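# Close the mailer box and send it down the conveyor

## Task

A mailer box is sitting loose (not clamped) on the rollers at the closing stop. A carton is inside it, its front wall faces the arms, and its lid, hinged on the back wall, is open. The lid has a front flap on its free edge and a side flap on each side edge. Close the box over the carton: fold both side flaps so they sit inside the side walls, bring the lid down flat onto the walls, and tuck the front flap in behind the front wall until its tabs lock. The carton has to finish lying flat on the box floor. Nothing else from the bench, including any other carton, may end up inside the box, on top of it or leaning on it. Once it is closed, get the box carried to the far end of the conveyor so it rests against the end stop. The usual way is the green button next to arm3, which only sends on a box sitting square against the closing stop. The yellow light of the sensor watching the closing stop goes dark only when the lid there is fully down and nothing else blocks its beam.

## Robot and tools

Setup. Four i2rt Big YAM arms, each ending in a five-finger right hand, stand along a conveyor. Going toward +y of the scene frame the order is arm2, arm1, arm4, arm3. Boxes travel toward +y: past the red filling stop (between arm2 and arm1), then the red closing stop (between arm4 and arm3), then to a red end stop. Green button near arm1: a press moves a box from the filling stop to the closing stop; holding it also advances a box stuck between the stops. Green button near arm3: a press sends a box that sits square on the closing stop to the end. A sensor on a post across the belt looks over the top of a box at the closing stop; its yellow light turns off only when the lid is fully down and nothing else crosses the beam. Arm feet (scene frame, m): arm1 x=+0.035 y=+0.342 z=+0.929; arm2 x=-0.053 y=-0.298 z=+0.979; arm3 x=-0.059 y=+1.866 z=+0.969; arm4 x=+0.007 y=+1.256 z=+0.937; each foot faces its own +x. Reach is about 1.07 m from the joint1 axis.

Frames. One scene frame in metres, origin on the floor, +z up. The hand point sits 0.045 m in front of the palm; its +z runs along straight fingers, +y out of the palm, +x across the palm away from the thumb. Straight fingers stick out 0.06 to 0.07 m past the point. A bracket on the little-finger side of the wrist can strike things. The wrist camera looks at the hand point; with joint6 near -1.3 its picture is upright.

move. Arguments: optional keys arm1, arm2, arm3, arm4 (one object per arm) and cameras. Inside an arm object:
- joints: a dict of absolute targets by name. joint1_rad -2.879..2.879 (turn about foot, + counter-clockwise from above), joint2_rad 0..3.141 (shoulder), joint3_rad 0..3.019 (elbow), joint4_rad -1.692..1.57 (hand pitch, + fingers up), joint5_rad -1.57..1.57 (sideways, + to arm's right), joint6_rad -2.094..2.094 (roll, + clockwise seen from behind) in radians. Hand values on a -1..1 scale: hand_little, hand_ring, hand_middle, hand_index, hand_thumb_bend (+1 straight/open, -1 curled/closed), hand_thumb_turn (+1 beside palm, -1 opposite the fingers). Settings, no motion: hand_force_limit -1..1 (about 0 N at -1 to 10 N at +1, 15 N for thumb motors), hand_speed -0.96..1 (full speed from +0.48 up). Starting values are force limit 0 and speed -0.8; close at -0.94 or slower for a soft grip.
- target: one list of 7 numbers [x, y, z, qw, qx, qy, qz], an absolute pose of the hand point in the scene frame (m and unit quaternion), same form as the printed hand line. The hand follows a straight path from hand_target toward it. With target, joints may only carry the hand_ keys.
- speed: top path speed, m/s, 0.002 to 4.3, default 0.25; turning capped at twice that in rad/s.
- min_time_s: 0.1 to 8 s, minimum duration of that arm's joint motions.
All arms in one call start together; hand paths in a call finish together; paths end after 10 s and a call lasts at most 15 s. Paths ignore obstacles and other arms, and hands lag, stray and overshoot, mainly when stretched. Omitted arms or joints may keep driving toward old targets.

Results. Each robot's state: joint_positions (hand values plus the two settings), Joint velocities in rad/s ("within noise" means at rest), joint torques, hand and hand_target poses, hand_stopped_by (six words for little, ring, middle, index, thumb_bend, thumb_turn: moving, target, force, stalled, fault), and per-motor loads in N (positive = pushed open). A dropped grip shows only as loads near 0. "move" lists the commanded robots; "as last shown" marks uncommanded ones. off_target means at rest short of the goal; time_out is a stop; "joint command not followed" or "pose unreachable" means a safety check held the arm back; not_followed means a target was dropped. If a call is refused or a stop hits it, the later move, wait and finished_scene calls in the same reply are skipped. MOTOR HOT warns of heating; an OVER-TEMPERATURE FAULT drops that arm for 30 to 60 s, after which keys marked limit_stop_at_motor_heat must be resent.

Fingers. A motor starts only when its target changes (by 0.002 or more), stops at target or at the force limit, then locks. To grip harder, raise the force limit and send a more-closed target; to release, send a more-open one.

wait: seconds 0 to 10, plus optional cameras. zoom_image: camera name and region [x0, y0, x1, y1] in pixels of its latest image, origin top-left, at most 504 by 504. show_instructions: no arguments; shows the hand reference page. finished_scene: optional scene 1; ends for good.

Cameras: arm1_cam_wrist, arm2_cam_wrist, arm3_cam_wrist, arm4_cam_wrist, cam_behind2, cam_end, cam_over2, cam_side2, cam_station2, cam_stop2, or all.

Avoid: hard contact between robots (no state line reports touching, and closing a hand on another robot's fingers counts), fast joint-mode swings, ramming fixed or heavy items, drops even of millimetres, releasing moving parts, overloading fingers, and pushing anything out of the work area.

Each tool is called after "Call:" as name([rows], argument=value, ...), one row to a line, values as JSON.

Reference images:

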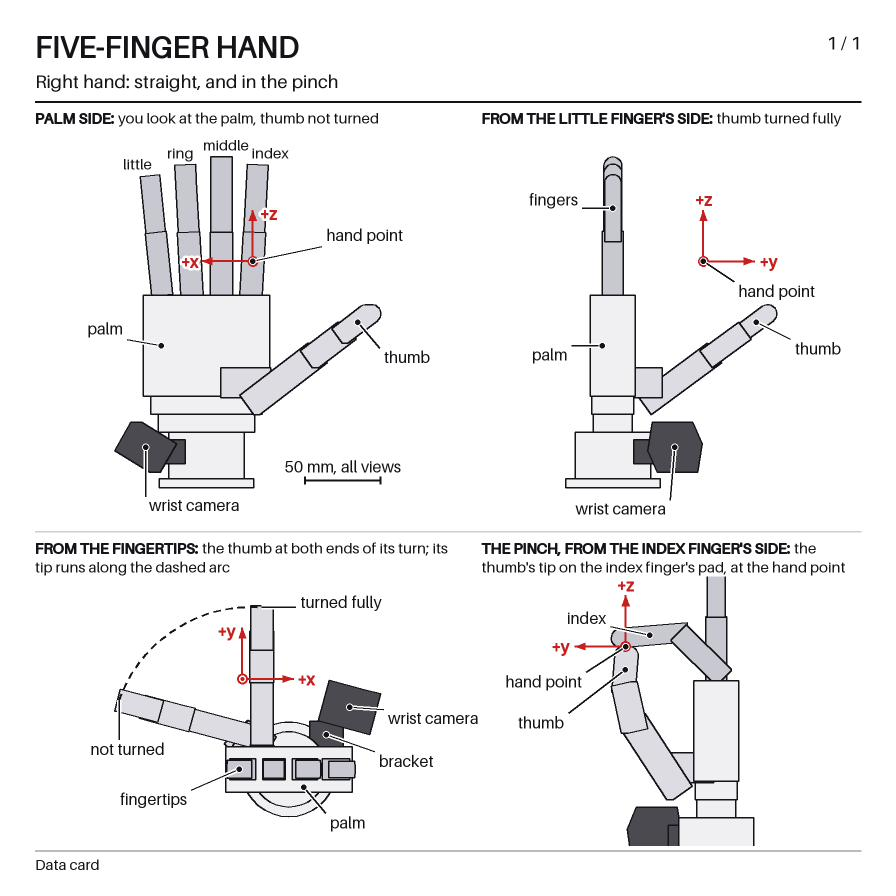

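## Session

Call:
move(cameras=["all"])

Scene clock: 0.00 s.
Joint torques (N m): no reading
Motor temperatures (°C): arm1=[30 30 31 31 32 31] | arm2=[30 29 32 28 30 32] | arm3=[30 30 32 32 32 35] | arm4=[29 30 31 34 32 30]
Heat: arm1: hottest joint5_rad 32 °C; arm2: hottest joint3_rad 32 °C; arm3: hottest joint6_rad 35 °C; arm4: hottest joint4_rad 34 °C.
Joint velocities: within noise
arm1.joint_positions: joint1_rad=-0.032 joint2_rad=+0.646 joint3_rad=+1.328 joint4_rad=-1.360 joint5_rad=+0.140 joint6_rad=-1.156 hand_little=+1.000 hand_ring=+1.000 hand_middle=+1.000 hand_index=+1.000 hand_thumb_turn=+1.000 hand_thumb_bend=+1.000 hand_force_limit=+0.000 hand_speed=-0.800
arm1.joint_status: not commanded
arm1.hand_stopped_by: target,target,target,target,target,target
arm1.little_load_n: 0.0
arm1.ring_load_n: 0.0
arm1.middle_load_n: 0.0
arm1.index_load_n: 0.0
arm1.thumb_bend_load_n: 0.0
arm1.thumb_turn_load_n: 0.0
arm1.hand: x=+0.2644 y=+0.2774 z=+1.3774 quat_wxyz=(-0.035, +0.878, -0.203, +0.433) (m; scene frame)
arm1.hand_target: x=+0.2642 y=+0.2774 z=+1.3850 quat_wxyz=(-0.037, +0.874, -0.203, +0.441) (m; scene frame)
arm1.hand_status: not commanded
arm2.joint_positions: joint1_rad=+0.199 joint2_rad=+0.614 joint3_rad=+1.377 joint4_rad=-1.233 joint5_rad=+0.174 joint6_rad=-1.171 hand_little=+1.000 hand_ring=+1.000 hand_middle=+1.000 hand_index=+1.000 hand_thumb_turn=+1.000 hand_thumb_bend=+1.000 hand_force_limit=+0.000 hand_speed=-0.800
arm2.joint_status: not commanded
arm2.hand_stopped_by: target,target,target,target,target,target
arm2.little_load_n: -0.5
arm2.ring_load_n: 0.0
arm2.middle_load_n: 0.0
arm2.index_load_n: 0.0
arm2.thumb_bend_load_n: 0.0
arm2.thumb_turn_load_n: 0.0
arm2.hand: x=+0.1875 y=-0.3622 z=+1.4826 quat_wxyz=(-0.044, +0.830, -0.192, +0.522) (m; scene frame)
arm2.hand_target: x=+0.1862 y=-0.3623 z=+1.4936 quat_wxyz=(-0.047, +0.823, -0.191, +0.533) (m; scene frame)
arm2.hand_status: not commanded
arm3.joint_positions: joint1_rad=+0.180 joint2_rad=+0.542 joint3_rad=+1.389 joint4_rad=-1.257 joint5_rad=-0.095 joint6_rad=-1.187 hand_little=+1.000 hand_ring=+1.000 hand_middle=+1.000 hand_index=+1.000 hand_thumb_turn=+1.000 hand_thumb_bend=+1.000 hand_force_limit=+0.000 hand_speed=-0.800
arm3.joint_status: not commanded
arm3.hand_stopped_by: target,target,target,target,target,target
arm3.little_load_n: 0.0
arm3.ring_load_n: 0.0
arm3.middle_load_n: 0.0
arm3.index_load_n: 0.0
arm3.thumb_bend_load_n: 0.0
arm3.thumb_turn_load_n: 0.0
arm3.hand: x=+0.1553 y=+1.8591 z=+1.4849 quat_wxyz=(-0.153, +0.829, -0.106, +0.528) (m; scene frame)
arm3.hand_target: x=+0.1543 y=+1.8592 z=+1.4953 quat_wxyz=(-0.155, +0.822, -0.104, +0.538) (m; scene frame)
arm3.hand_status: not commanded
arm4.joint_positions: joint1_rad=-0.162 joint2_rad=+0.533 joint3_rad=+1.347 joint4_rad=-1.369 joint5_rad=-0.097 joint6_rad=-1.364 hand_little=+1.000 hand_ring=+1.000 hand_middle=+1.000 hand_index=+1.000 hand_thumb_turn=+1.000 hand_thumb_bend=+1.000 hand_force_limit=+0.000 hand_speed=-0.800
arm4.joint_status: not commanded
arm4.hand_stopped_by: target,target,target,target,target,target
arm4.little_load_n: 0.0
arm4.ring_load_n: 0.0
arm4.middle_load_n: 0.0
arm4.index_load_n: 0.0
arm4.thumb_bend_load_n: 0.0
arm4.thumb_turn_load_n: 0.0
arm4.hand: x=+0.2045 y=+1.2107 z=+1.4165 quat_wxyz=(-0.073, +0.867, -0.095, +0.483) (m; scene frame)
arm4.hand_target: x=+0.2033 y=+1.2109 z=+1.4270 quat_wxyz=(-0.074, +0.861, -0.094, +0.494) (m; scene frame)
arm4.hand_status: not commanded
pictures: arm1_cam_wrist, arm2_cam_wrist, arm3_cam_wrist, arm4_cam_wrist, cam_behind2, cam_end, cam_over2, cam_side2, cam_station2, cam_stop2

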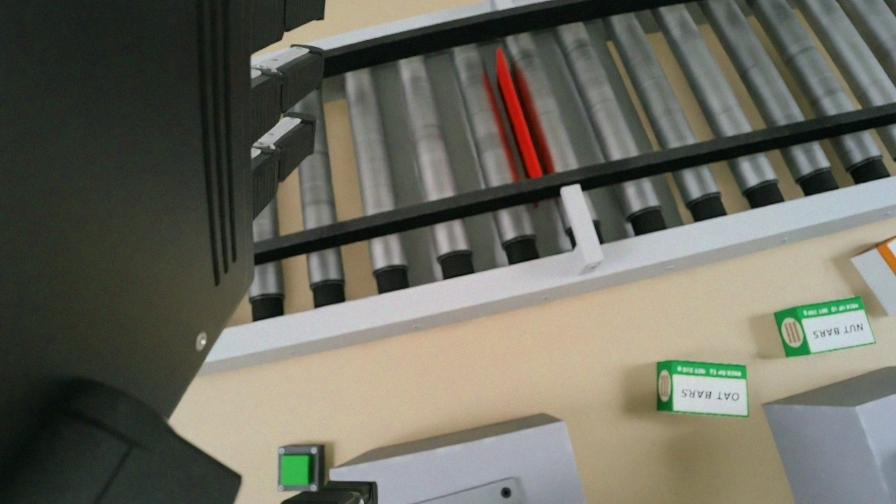

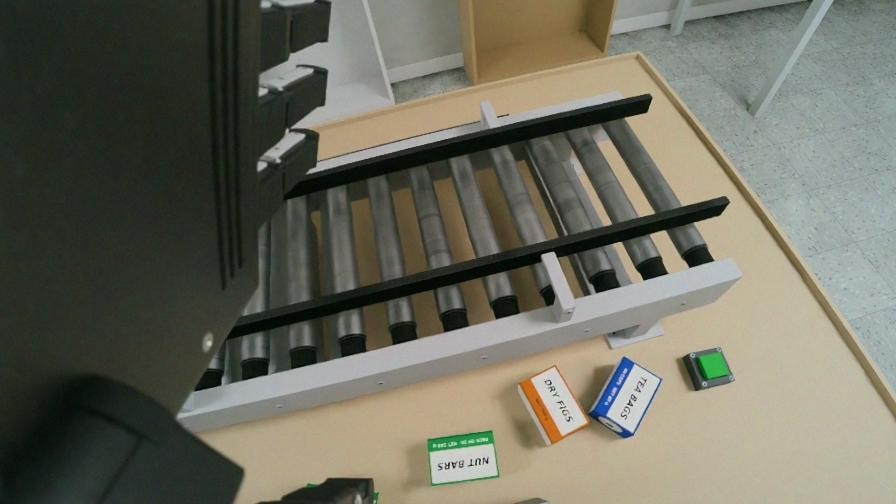

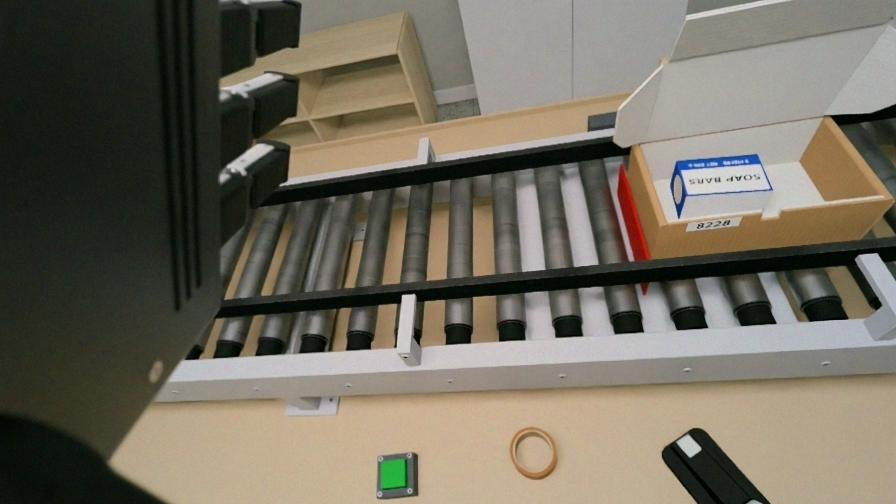

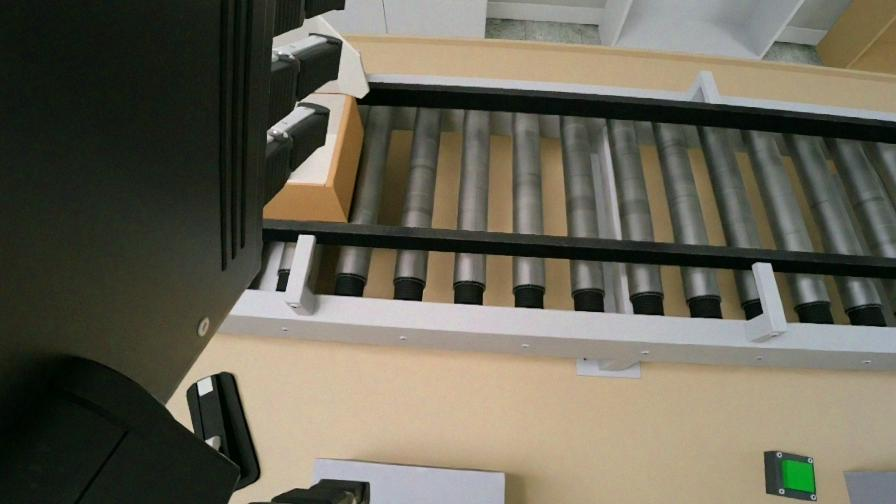

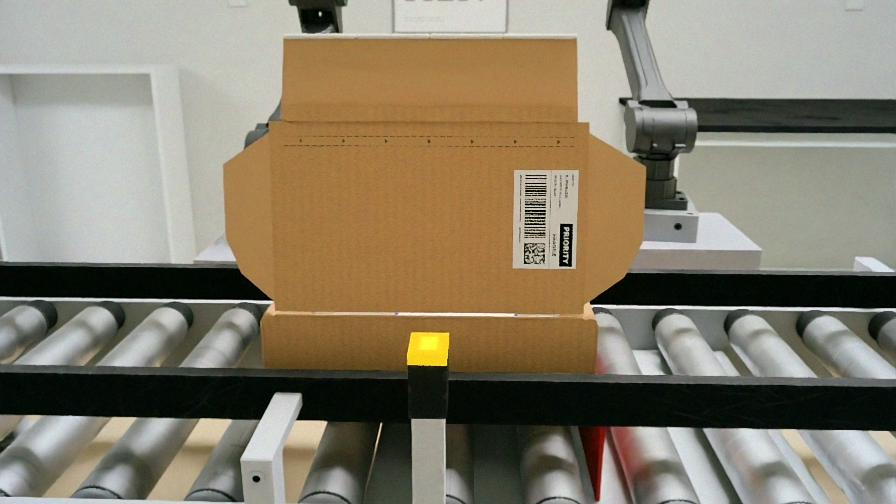

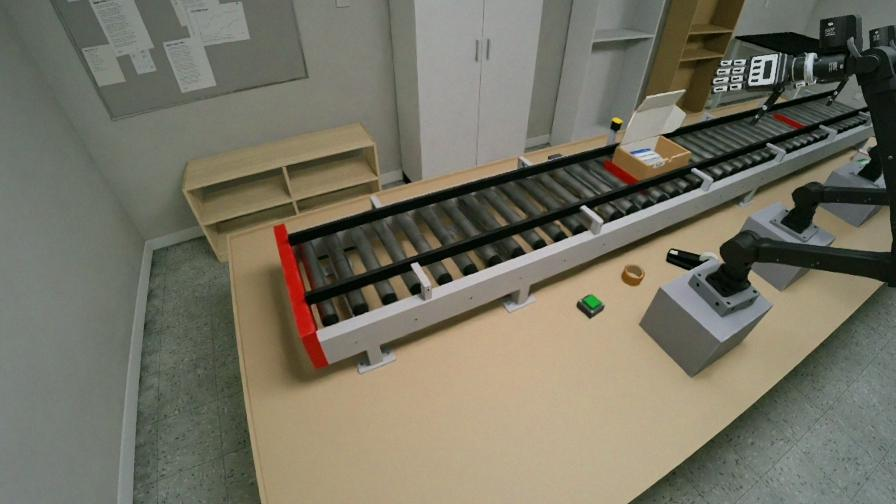

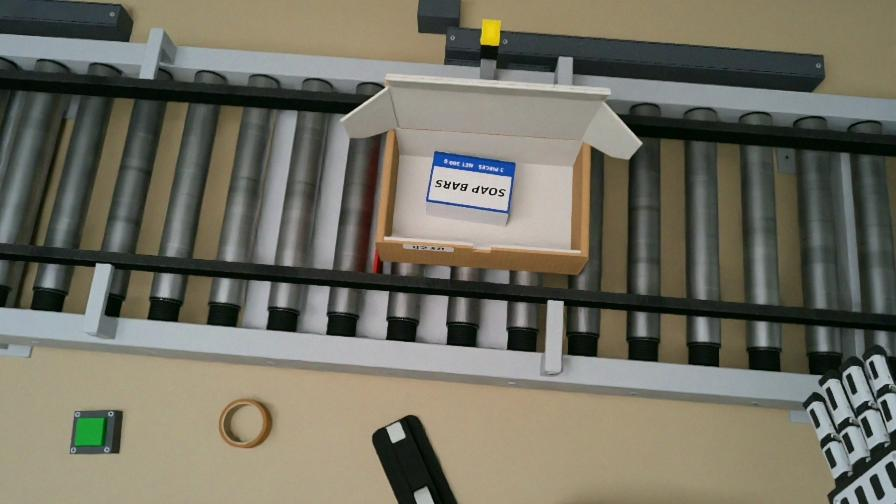

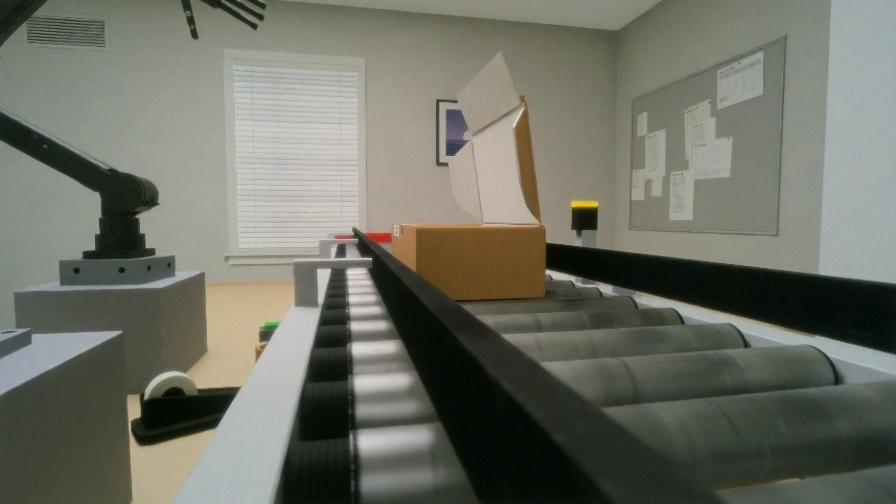

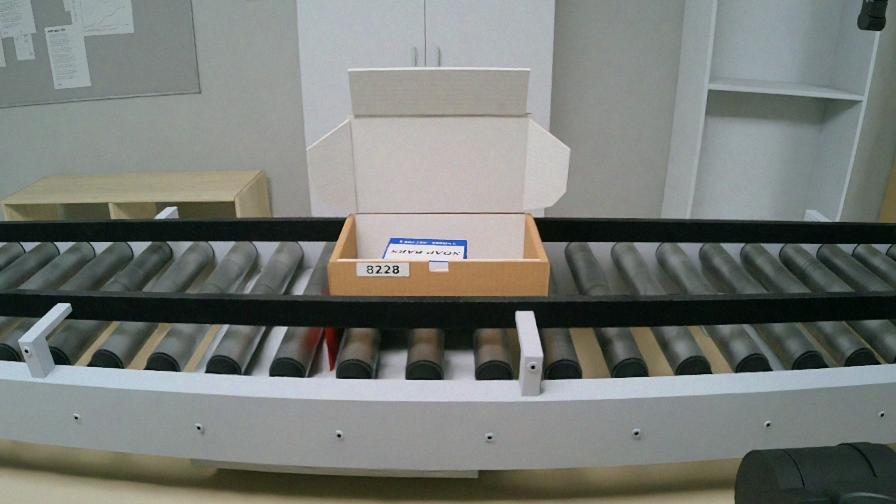

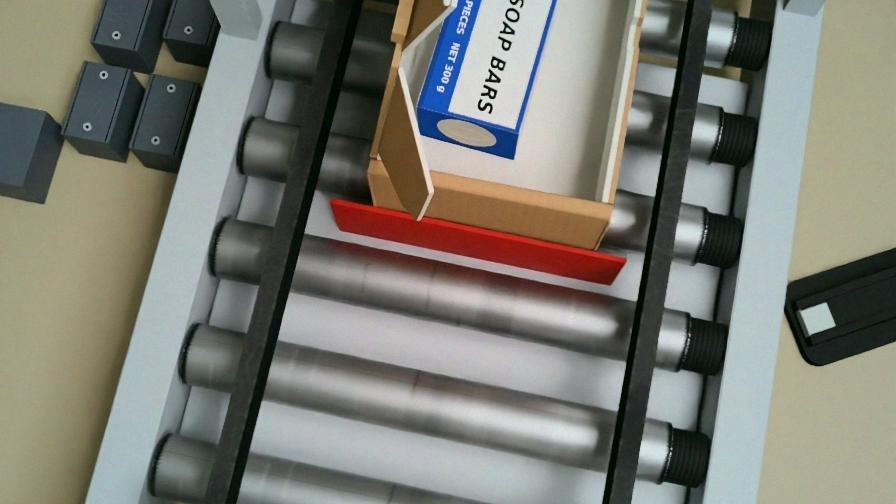

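Call:
zoom_image(camera="cam_over2", region=[320, 50, 660, 300])

Call:
zoom_image(camera="cam_station2", region=[290, 50, 590, 320])

Call:
zoom_image(camera="cam_side2", region=[340, 30, 640, 320])

Call:
zoom_image(camera="cam_behind2", region=[200, 20, 680, 400])

Scaled by 1.482 from the camera's image (finer frame: 1280x720).

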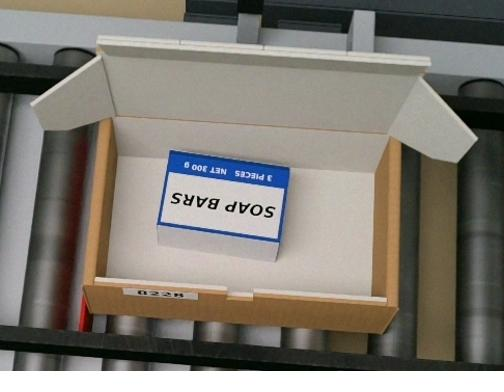

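Scaled by 1.680 from the camera's image (finer frame: 1280x720).

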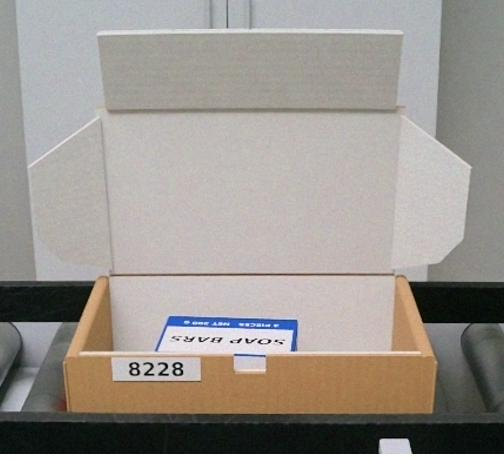

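Scaled by 1.680 from the camera's image (finer frame: 1280x720).

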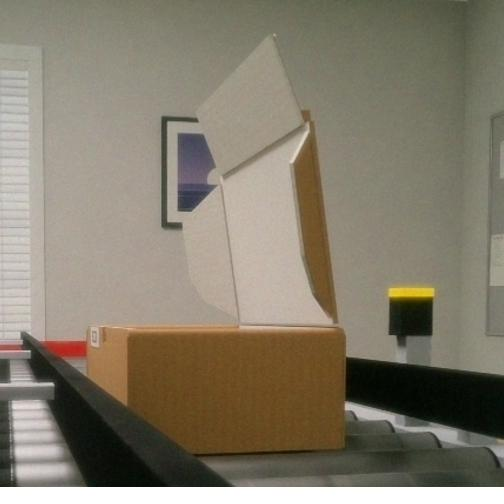

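Scaled by 1.050 from the camera's image (finer frame: 1280x720).

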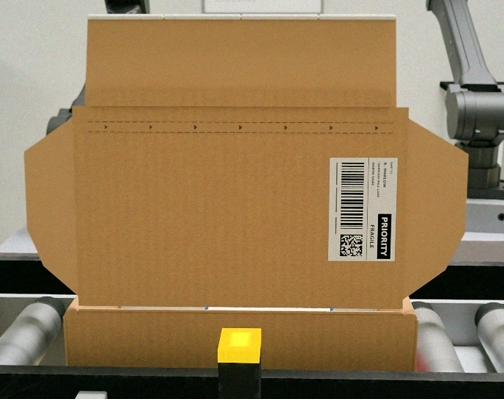

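Call:
move(arm4={"joints": {"joint6_rad": 1.5, "hand_speed": -0.4}, "min_time_s": 2.5}, arm3={"joints": {"hand_thumb_turn": -1, "hand_speed": -0.4}}, cameras=["cam_over2"])

Scene clock: 6.87 s.
Joint torques (N m): arm1=[-1.03 0.91 9.42 2.5 0.21 0] | arm2=[1.44 1.96 10.73 1.91 0.11 0] | arm3=[0.97 2.2 8.14 1.68 -0.08 -0.17] | arm4=[1.49 3.78 8.16 2.3 -0.08 0.23]
Motor temperatures (°C): arm1=[30 30 32 31 32 31] | arm2=[30 29 34 29 30 32] | arm3=[30 30 33 32 32 35] | arm4=[29 30 32 34 32 30]
Heat: arm1: hottest joint3_rad 32 °C; arm2: hottest joint3_rad 34 °C; arm3: hottest joint6_rad 35 °C; arm4: hottest joint4_rad 34 °C.
move: arm3 done; arm4 done
Joint velocities: within noise
arm1, arm2: as last shown
arm2.little_load_n: 0.0
arm3.joint_positions: joint1_rad=+0.180 joint2_rad=+0.542 joint3_rad=+1.389 joint4_rad=-1.257 joint5_rad=-0.095 joint6_rad=-1.187 hand_little=+1.000 hand_ring=+1.000 hand_middle=+1.000 hand_index=+1.000 hand_thumb_turn=-1.000 hand_thumb_bend=+1.000 hand_force_limit=+0.000 hand_speed=-0.400
arm3.joint_status: all done
arm3.hand_stopped_by: target,target,target,target,target,target
arm3.little_load_n: 0.0
arm3.ring_load_n: 0.0
arm3.middle_load_n: 0.0
arm3.index_load_n: 0.0
arm3.thumb_bend_load_n: 0.0
arm3.thumb_turn_load_n: 0.5
arm3.hand: x=+0.1553 y=+1.8591 z=+1.4849 quat_wxyz=(-0.153, +0.829, -0.106, +0.528)
arm3.hand_target: x=+0.1543 y=+1.8592 z=+1.4953 quat_wxyz=(-0.155, +0.822, -0.104, +0.538)
arm3.hand_status: not commanded
arm4.joint_positions: joint1_rad=-0.162 joint2_rad=+0.533 joint3_rad=+1.347 joint4_rad=-1.369 joint5_rad=-0.097 joint6_rad=+1.491 hand_little=+1.000 hand_ring=+1.000 hand_middle=+1.000 hand_index=+1.000 hand_thumb_turn=+1.000 hand_thumb_bend=+1.000 hand_force_limit=+0.000 hand_speed=-0.400
arm4.joint_status: all done
arm4.hand_stopped_by: target,target,target,target,target,target
arm4.little_load_n: 0.0
arm4.ring_load_n: 0.0
arm4.middle_load_n: 0.0
arm4.index_load_n: 0.0
arm4.thumb_bend_load_n: 0.0
arm4.thumb_turn_load_n: 0.0
arm4.hand: x=+0.2388 y=+1.3234 z=+1.4800 quat_wxyz=(-0.488, +0.030, -0.872, -0.004)
arm4.hand_target: x=+0.2363 y=+1.3234 z=+1.4915 quat_wxyz=(-0.499, +0.026, -0.866, -0.005)
arm4.hand_status: not commanded

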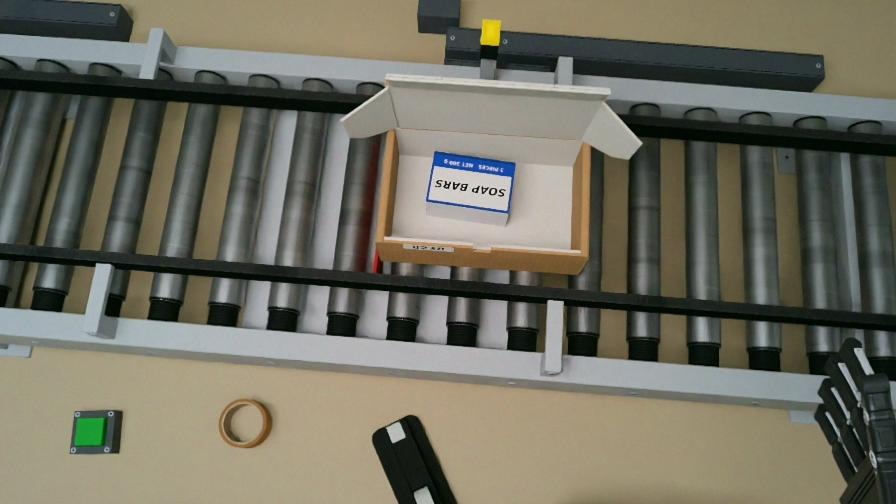

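Call:
move(arm4={"target": [0.60, 1.24, 1.17, 0.7071, 0, 0.7071, 0], "joints": {"hand_index": 0.0, "hand_middle": 0.0, "hand_ring": 0.0, "hand_little": 0.0}}, arm3={"target": [0.60, 1.80, 1.11, 0, 0.7071, 0, 0.7071], "joints": {"hand_index": 0.0, "hand_middle": 0.0, "hand_ring": 0.0, "hand_little": 0.0}}, cameras=["cam_over2", "cam_station2"])

Scene clock: 11.30 s.
Joint torques (N m): arm1=[-1.08 0.91 9.42 2.51 0.21 0.01] | arm2=[1.32 2.08 10.73 1.87 0.11 -0.02] | arm3=[-0.09 -11.34 8.98 2.25 -0.04 -0.37] | arm4=[0.85 -10.4 8.95 3 0.08 0.24]
Motor temperatures (°C): arm1=[30 30 33 31 32 31] | arm2=[30 29 35 29 30 32] | arm3=[30 30 33 32 32 35] | arm4=[29 30 32 34 32 30]
Heat: arm1: hottest joint3_rad 33 °C; arm2: hottest joint3_rad 35 °C; arm3: hottest joint6_rad 35 °C; arm4: hottest joint4_rad 34 °C.
move: arm3 off_target; arm4 off_target
Joint velocities: within noise
arm1, arm2: as last shown
arm1.thumb_bend_load_n: 0.5
arm3.joint_positions: joint1_rad=+0.116 joint2_rad=+1.786 joint3_rad=+0.789 joint4_rad=+0.941 joint5_rad=-0.014 joint6_rad=-1.541 hand_little=+0.000 hand_ring=+0.000 hand_middle=+0.000 hand_index=+0.000 hand_thumb_turn=-1.000 hand_thumb_bend=+1.000 hand_force_limit=+0.000 hand_speed=-0.400
arm3.joint_status: all done
arm3.hand_stopped_by: target,target,target,target,target,target
arm3.little_load_n: 0.0
arm3.ring_load_n: 0.0
arm3.middle_load_n: 0.0
arm3.index_load_n: 0.0
arm3.thumb_bend_load_n: 0.0
arm3.thumb_turn_load_n: 0.0
arm3.hand: x=+0.5842 y=+1.8066 z=+1.0884 quat_wxyz=(-0.008, +0.726, -0.003, +0.688)
arm3.hand_target: x=+0.5985 y=+1.8001 z=+1.1102 quat_wxyz=(+0.000, +0.707, +0.000, +0.707)
arm3.hand_status: off_target (0.028 m and 3.3 deg from the pose sent, 0.585 m and 32.8 deg at the start)
arm4.joint_positions: joint1_rad=-0.278 joint2_rad=+1.595 joint3_rad=+0.635 joint4_rad=+0.907 joint5_rad=-0.193 joint6_rad=+1.567 hand_little=+0.000 hand_ring=+0.000 hand_middle=+0.000 hand_index=+1.000 hand_thumb_turn=+1.000 hand_thumb_bend=+1.000 hand_force_limit=+0.000 hand_speed=-0.400
arm4.joint_status: hand_index off_target (ended at +1.000, target +0.000); the others done
arm4.hand_stopped_by: target,target,target,fault,target,target
arm4.little_load_n: 0.0
arm4.ring_load_n: 0.0
arm4.middle_load_n: 0.0
arm4.index_load_n: 0.0
arm4.thumb_bend_load_n: 0.0
arm4.thumb_turn_load_n: 0.0
arm4.hand: x=+0.5868 y=+1.2461 z=+1.1500 quat_wxyz=(-0.690, +0.003, -0.724, -0.003)
arm4.hand_target: x=+0.5987 y=+1.2401 z=+1.1701 quat_wxyz=(-0.707, +0.000, -0.707, +0.000)
arm4.hand_status: off_target (0.025 m and 2.8 deg from the pose sent, 0.483 m and 31.7 deg at the start)

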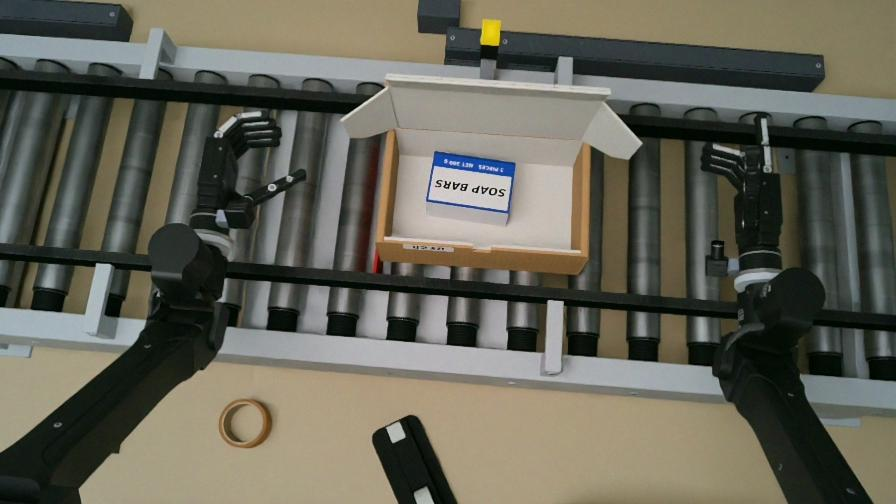

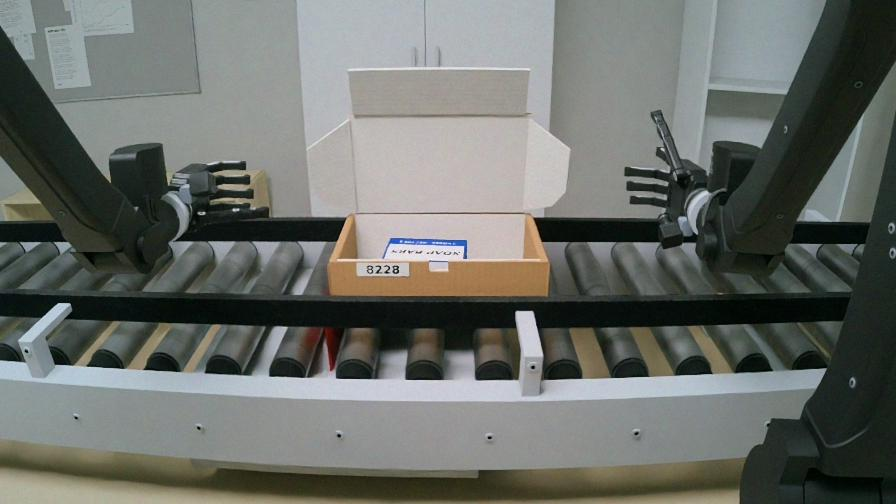

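Call:
move(arm4={"target": [0.645, 1.285, 1.19, 0.7071, 0, 0.7071, 0], "speed": 0.15}, arm3={"target": [0.647, 1.742, 1.132, 0, 0.7071, 0, 0.7071], "speed": 0.15}, cameras=["cam_over2", "cam_behind2"])

Scene clock: 12.93 s.
Joint torques (N m): arm1=[-1.08 0.91 9.43 2.5 0.21 0] | arm2=[1.49 2.2 10.73 1.89 0.1 0] | arm3=[0.32 -12.81 10.04 1.29 -0.07 -0.34] | arm4=[1.55 -11.22 9.85 1.91 0.09 0.23]
Motor temperatures (°C): arm1=[30 30 33 31 32 31] | arm2=[30 29 35 29 30 32] | arm3=[30 30 33 32 32 35] | arm4=[29 30 33 34 32 30]
Heat: arm1: hottest joint3_rad 33 °C; arm2: hottest joint3_rad 35 °C; arm3: hottest joint6_rad 35 °C; arm4: hottest joint4_rad 34 °C.
move: arm3 off_target; arm4 off_target
Joint velocities: arm1=[within noise] | arm2=[within noise] | arm3=[-0.005 0.005 -0.017 -0.002 -0.125 -0.154] | arm4=[within noise]
arm1, arm2: as last shown
arm1.middle_load_n: 0.5
arm1.thumb_bend_load_n: 0.0
arm3.joint_positions: joint1_rad=-0.001 joint2_rad=+1.833 joint3_rad=+0.948 joint4_rad=+0.849 joint5_rad=-0.126 joint6_rad=-1.542 hand_little=+0.000 hand_ring=+0.000 hand_middle=+0.000 hand_index=+0.000 hand_thumb_turn=-1.000 hand_thumb_bend=+1.000 hand_force_limit=+0.000 hand_speed=-0.400
arm3.joint_status: not commanded
arm3.hand_stopped_by: target,target,target,target,target,target
arm3.little_load_n: 0.0
arm3.ring_load_n: 0.0
arm3.middle_load_n: 0.0
arm3.index_load_n: 0.0
arm3.thumb_bend_load_n: 0.0
arm3.thumb_turn_load_n: 0.0
arm3.hand: x=+0.6319 y=+1.7469 z=+1.1130 quat_wxyz=(-0.007, +0.719, -0.006, +0.695)
arm3.hand_target: x=+0.6456 y=+1.7422 z=+1.1321 quat_wxyz=(+0.000, +0.707, +0.000, +0.707)
arm3.hand_status: off_target (0.025 m and 2.2 deg from the pose sent, 0.100 m and 3.3 deg at the start)
arm4.joint_positions: joint1_rad=-0.169 joint2_rad=+1.620 joint3_rad=+0.754 joint4_rad=+0.836 joint5_rad=-0.074 joint6_rad=+1.569 hand_little=+0.000 hand_ring=+0.000 hand_middle=+0.000 hand_index=+1.000 hand_thumb_turn=+1.000 hand_thumb_bend=+1.000 hand_force_limit=+0.000 hand_speed=-0.400
arm4.joint_status: not commanded
arm4.hand_stopped_by: target,target,target,fault,target,target
arm4.little_load_n: 0.0
arm4.ring_load_n: 0.5
arm4.middle_load_n: 0.0
arm4.index_load_n: 0.0
arm4.thumb_bend_load_n: 0.0
arm4.thumb_turn_load_n: 0.0
arm4.hand: x=+0.6301 y=+1.2842 z=+1.1755 quat_wxyz=(-0.698, +0.001, -0.716, +0.002)
arm4.hand_target: x=+0.6438 y=+1.2850 z=+1.1902 quat_wxyz=(-0.707, +0.000, -0.707, +0.000)
arm4.hand_status: off_target (0.021 m and 1.6 deg from the pose sent, 0.081 m and 2.8 deg at the start)
pictures: cam_behind2, cam_over2

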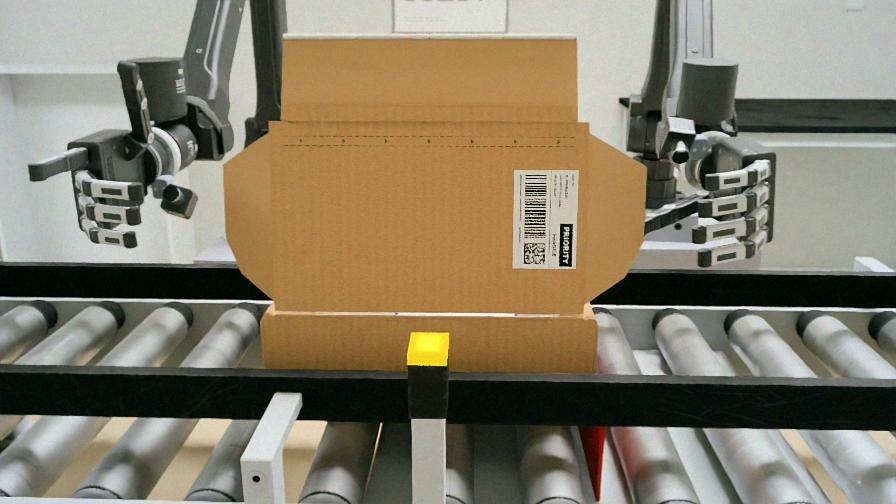

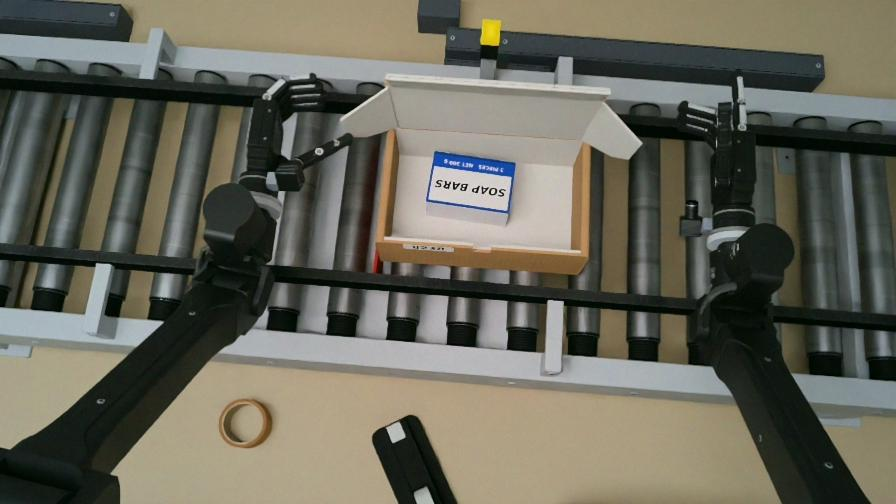

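Call:
move(arm4={"target": [0.645, 1.335, 1.187, 0.7071, 0, 0.7071, 0], "speed": 0.1}, arm3={"target": [0.647, 1.752, 1.165, 0, 0.7071, 0, 0.7071], "speed": 0.1, "joints": {"hand_thumb_turn": 1, "hand_speed": 0.2}}, cameras=["cam_over2", "cam_behind2", "cam_station2"])

Scene clock: 25.63 s.
Joint torques (N m): arm1=[-1.03 0.91 9.42 2.5 0.21 0] | arm2=[1.38 1.96 10.7 1.88 0.11 0] | arm3=[1.38 -13.98 10.33 1.25 0.05 -0.34] | arm4=[1.03 -10.99 9.58 2.24 0.1 0.19]
Motor temperatures (°C): arm1=[30 30 35 31 32 31] | arm2=[30 29 37 29 30 32] | arm3=[30 31 35 32 32 35] | arm4=[29 30 36 34 32 30]
Heat: arm1: hottest joint3_rad 35 °C; arm2: hottest joint3_rad 37 °C; arm3: hottest joint3_rad 35 °C; arm4: hottest joint3_rad 36 °C.
move: arm3 off_target; arm4 off_target
Joint velocities: within noise
arm1, arm2: as last shown
arm1.middle_load_n: 0.0
arm1.index_load_n: 0.5
arm3.joint_positions: joint1_rad=+0.005 joint2_rad=+1.780 joint3_rad=+0.964 joint4_rad=+0.765 joint5_rad=-0.111 joint6_rad=-1.543 hand_little=+0.000 hand_ring=+0.000 hand_middle=+0.000 hand_index=+0.000 hand_thumb_turn=+1.000 hand_thumb_bend=+1.000 hand_force_limit=+0.000 hand_speed=+0.200
arm3.joint_status: all done
arm3.hand_stopped_by: target,target,target,target,target,target
arm3.little_load_n: -0.5
arm3.ring_load_n: 0.0
arm3.middle_load_n: 0.0
arm3.index_load_n: 0.0
arm3.thumb_bend_load_n: 0.0
arm3.thumb_turn_load_n: 0.0
arm3.hand: x=+0.6321 y=+1.7481 z=+1.1340 quat_wxyz=(-0.004, +0.724, -0.010, +0.690)
arm3.hand_target: x=+0.6453 y=+1.7522 z=+1.1652 quat_wxyz=(+0.000, +0.707, +0.000, +0.707)
arm3.hand_status: off_target (0.035 m and 3.0 deg from the pose sent, 0.054 m and 2.2 deg at the start)
arm4.joint_positions: joint1_rad=-0.056 joint2_rad=+1.624 joint3_rad=+0.754 joint4_rad=+0.836 joint5_rad=+0.038 joint6_rad=+1.569 hand_little=+0.000 hand_ring=+0.000 hand_middle=+0.000 hand_index=+1.000 hand_thumb_turn=+1.000 hand_thumb_bend=+1.000 hand_force_limit=+0.000 hand_speed=-0.400
arm4.joint_status: not commanded
arm4.hand_stopped_by: target,target,target,fault,target,target
arm4.little_load_n: 0.0
arm4.ring_load_n: 0.0
arm4.middle_load_n: 0.0
arm4.index_load_n: 0.0
arm4.thumb_bend_load_n: 0.0
arm4.thumb_turn_load_n: 0.0
arm4.hand: x=+0.6315 y=+1.3329 z=+1.1725 quat_wxyz=(-0.696, +0.003, -0.718, +0.003)
arm4.hand_target: x=+0.6439 y=+1.3350 z=+1.1872 quat_wxyz=(-0.707, +0.000, -0.707, +0.000)
arm4.hand_status: off_target (0.020 m and 1.8 deg from the pose sent, 0.054 m and 1.6 deg at the start)
pictures: cam_behind2, cam_over2, cam_station2

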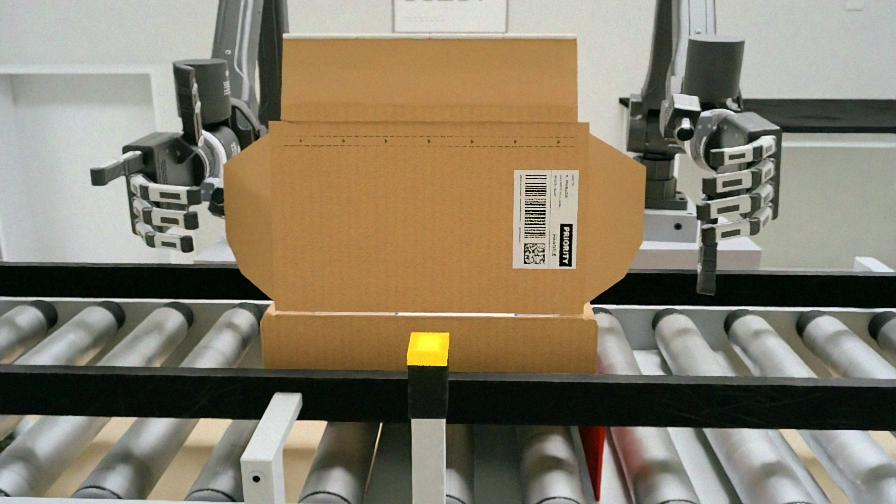

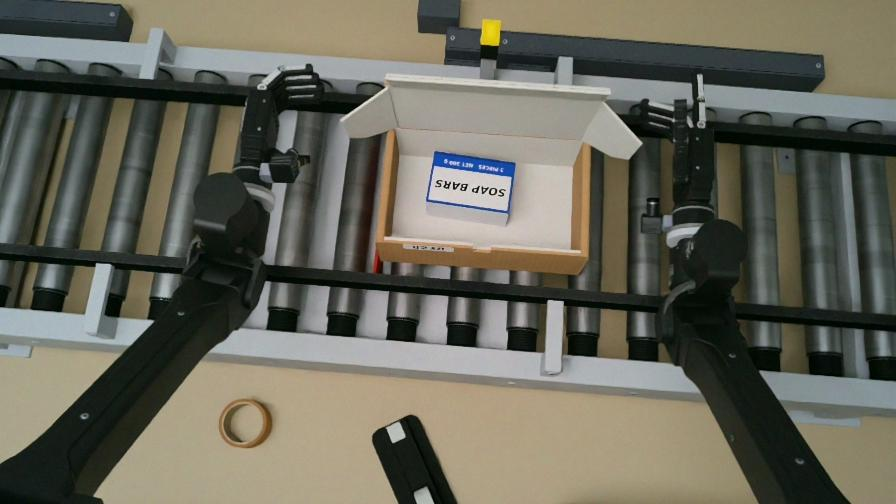

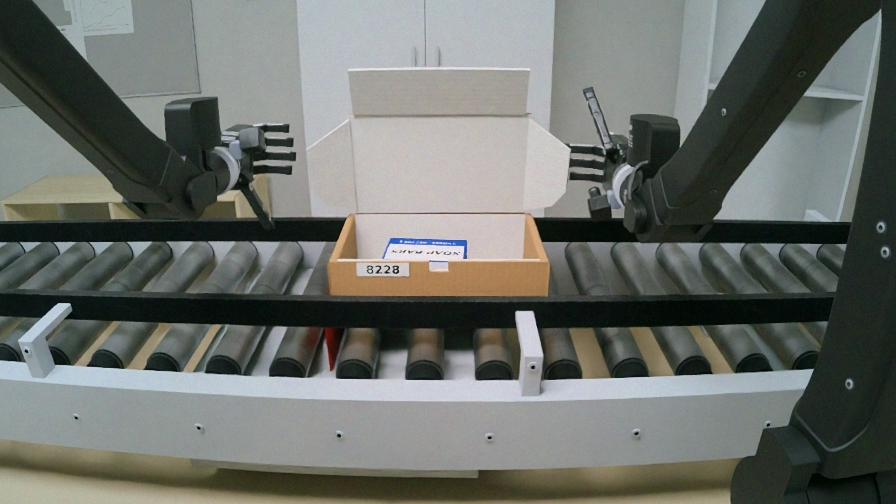

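Call:
move(arm4={"target": [0.645, 1.37, 1.187, 0.7071, 0, 0.7071, 0], "speed": 0.1}, arm3={"target": [0.647, 1.715, 1.185, 0, 0.7071, 0, 0.7071], "speed": 0.1}, cameras=["cam_over2", "cam_behind2", "cam_station2"])

Scene clock: 27.50 s.
Joint torques (N m): arm1=[-1.03 0.91 9.42 2.52 0.21 0] | arm2=[1.14 2.26 10.67 1.88 0.11 -0.02] | arm3=[0.56 -14.21 10.89 1.2 -0.07 -0.34] | arm4=[2.08 -11.34 9.98 2.15 0.11 0.17]
Motor temperatures (°C): arm1=[30 30 35 31 32 31] | arm2=[30 29 37 29 30 32] | arm3=[30 31 35 32 32 35] | arm4=[29 30 36 34 32 30]
Heat: arm1: hottest joint3_rad 35 °C; arm2: hottest joint3_rad 37 °C; arm3: hottest joint3_rad 35 °C; arm4: hottest joint3_rad 36 °C.
move: arm3 off_target; arm4 off_target
Joint velocities: within noise
arm1, arm2: as last shown
arm1.index_load_n: 0.0
arm3.joint_positions: joint1_rad=-0.055 joint2_rad=+1.757 joint3_rad=+0.991 joint4_rad=+0.708 joint5_rad=-0.179 joint6_rad=-1.543 hand_little=+0.000 hand_ring=+0.000 hand_middle=+0.000 hand_index=+0.000 hand_thumb_turn=+1.000 hand_thumb_bend=+1.000 hand_force_limit=+0.000 hand_speed=+0.200
arm3.joint_status: not commanded
arm3.hand_stopped_by: target,target,target,target,target,target
arm3.little_load_n: 0.0
arm3.ring_load_n: 0.0
arm3.middle_load_n: 0.0
arm3.index_load_n: 0.0
arm3.thumb_bend_load_n: 0.0
arm3.thumb_turn_load_n: 0.0
arm3.hand: x=+0.6330 y=+1.7193 z=+1.1497 quat_wxyz=(-0.009, +0.726, -0.008, +0.688)
arm3.hand_target: x=+0.6449 y=+1.7153 z=+1.1853 quat_wxyz=(+0.000, +0.707, +0.000, +0.707)
arm3.hand_status: off_target (0.038 m and 3.4 deg from the pose sent, 0.063 m and 3.0 deg at the start)
arm4.joint_positions: joint1_rad=+0.022 joint2_rad=+1.628 joint3_rad=+0.754 joint4_rad=+0.836 joint5_rad=+0.116 joint6_rad=+1.569 hand_little=+0.000 hand_ring=+0.000 hand_middle=+0.000 hand_index=+1.000 hand_thumb_turn=+1.000 hand_thumb_bend=+1.000 hand_force_limit=+0.000 hand_speed=-0.400
arm4.joint_status: not commanded
arm4.hand_stopped_by: target,target,target,fault,target,target
arm4.little_load_n: 0.0
arm4.ring_load_n: 0.0
arm4.middle_load_n: -0.5
arm4.index_load_n: 0.5
arm4.thumb_bend_load_n: 0.0
arm4.thumb_turn_load_n: 0.0
arm4.hand: x=+0.6294 y=+1.3666 z=+1.1694 quat_wxyz=(-0.694, +0.004, -0.719, +0.005)
arm4.hand_target: x=+0.6436 y=+1.3697 z=+1.1871 quat_wxyz=(-0.707, +0.000, -0.707, +0.000)
arm4.hand_status: off_target (0.024 m and 2.1 deg from the pose sent, 0.042 m and 1.9 deg at the start)
pictures: cam_behind2, cam_over2, cam_station2

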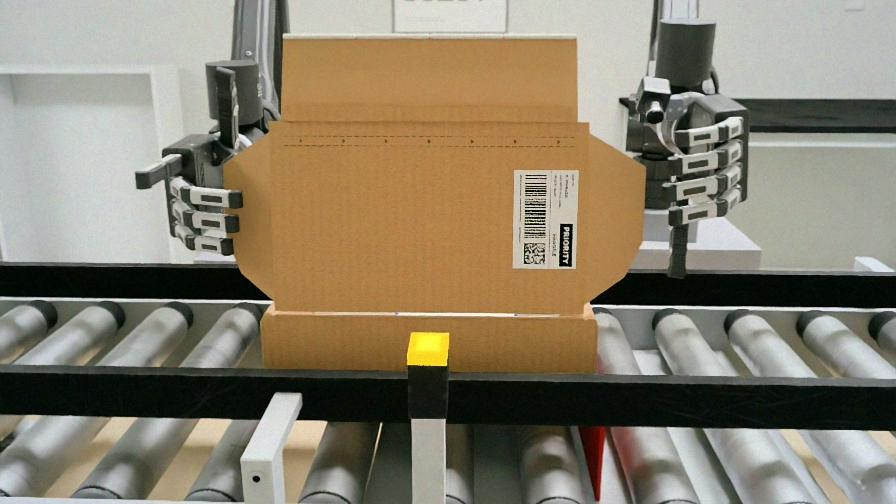

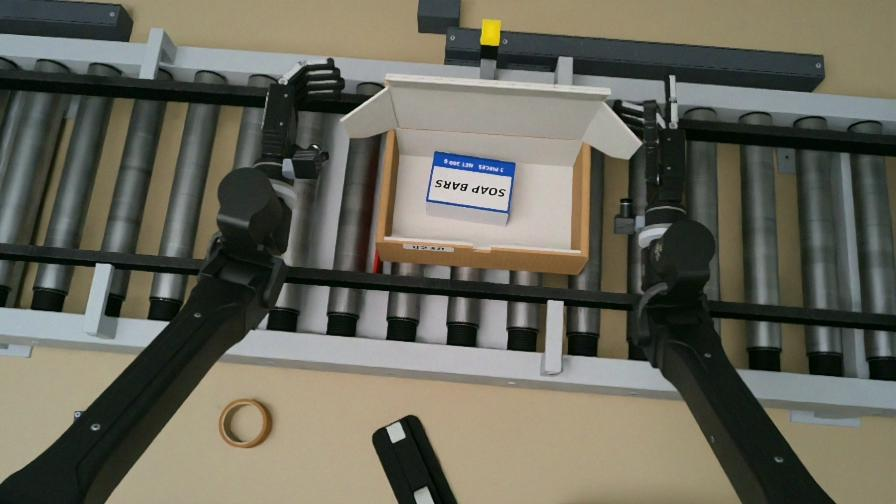

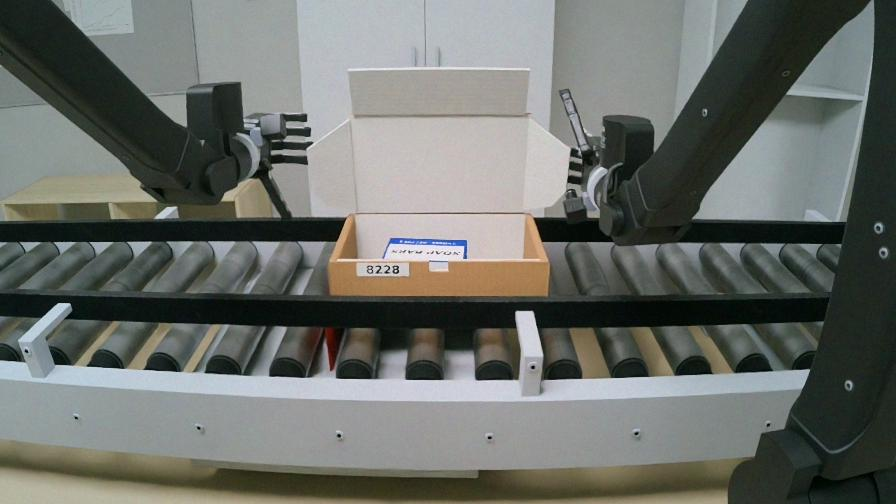

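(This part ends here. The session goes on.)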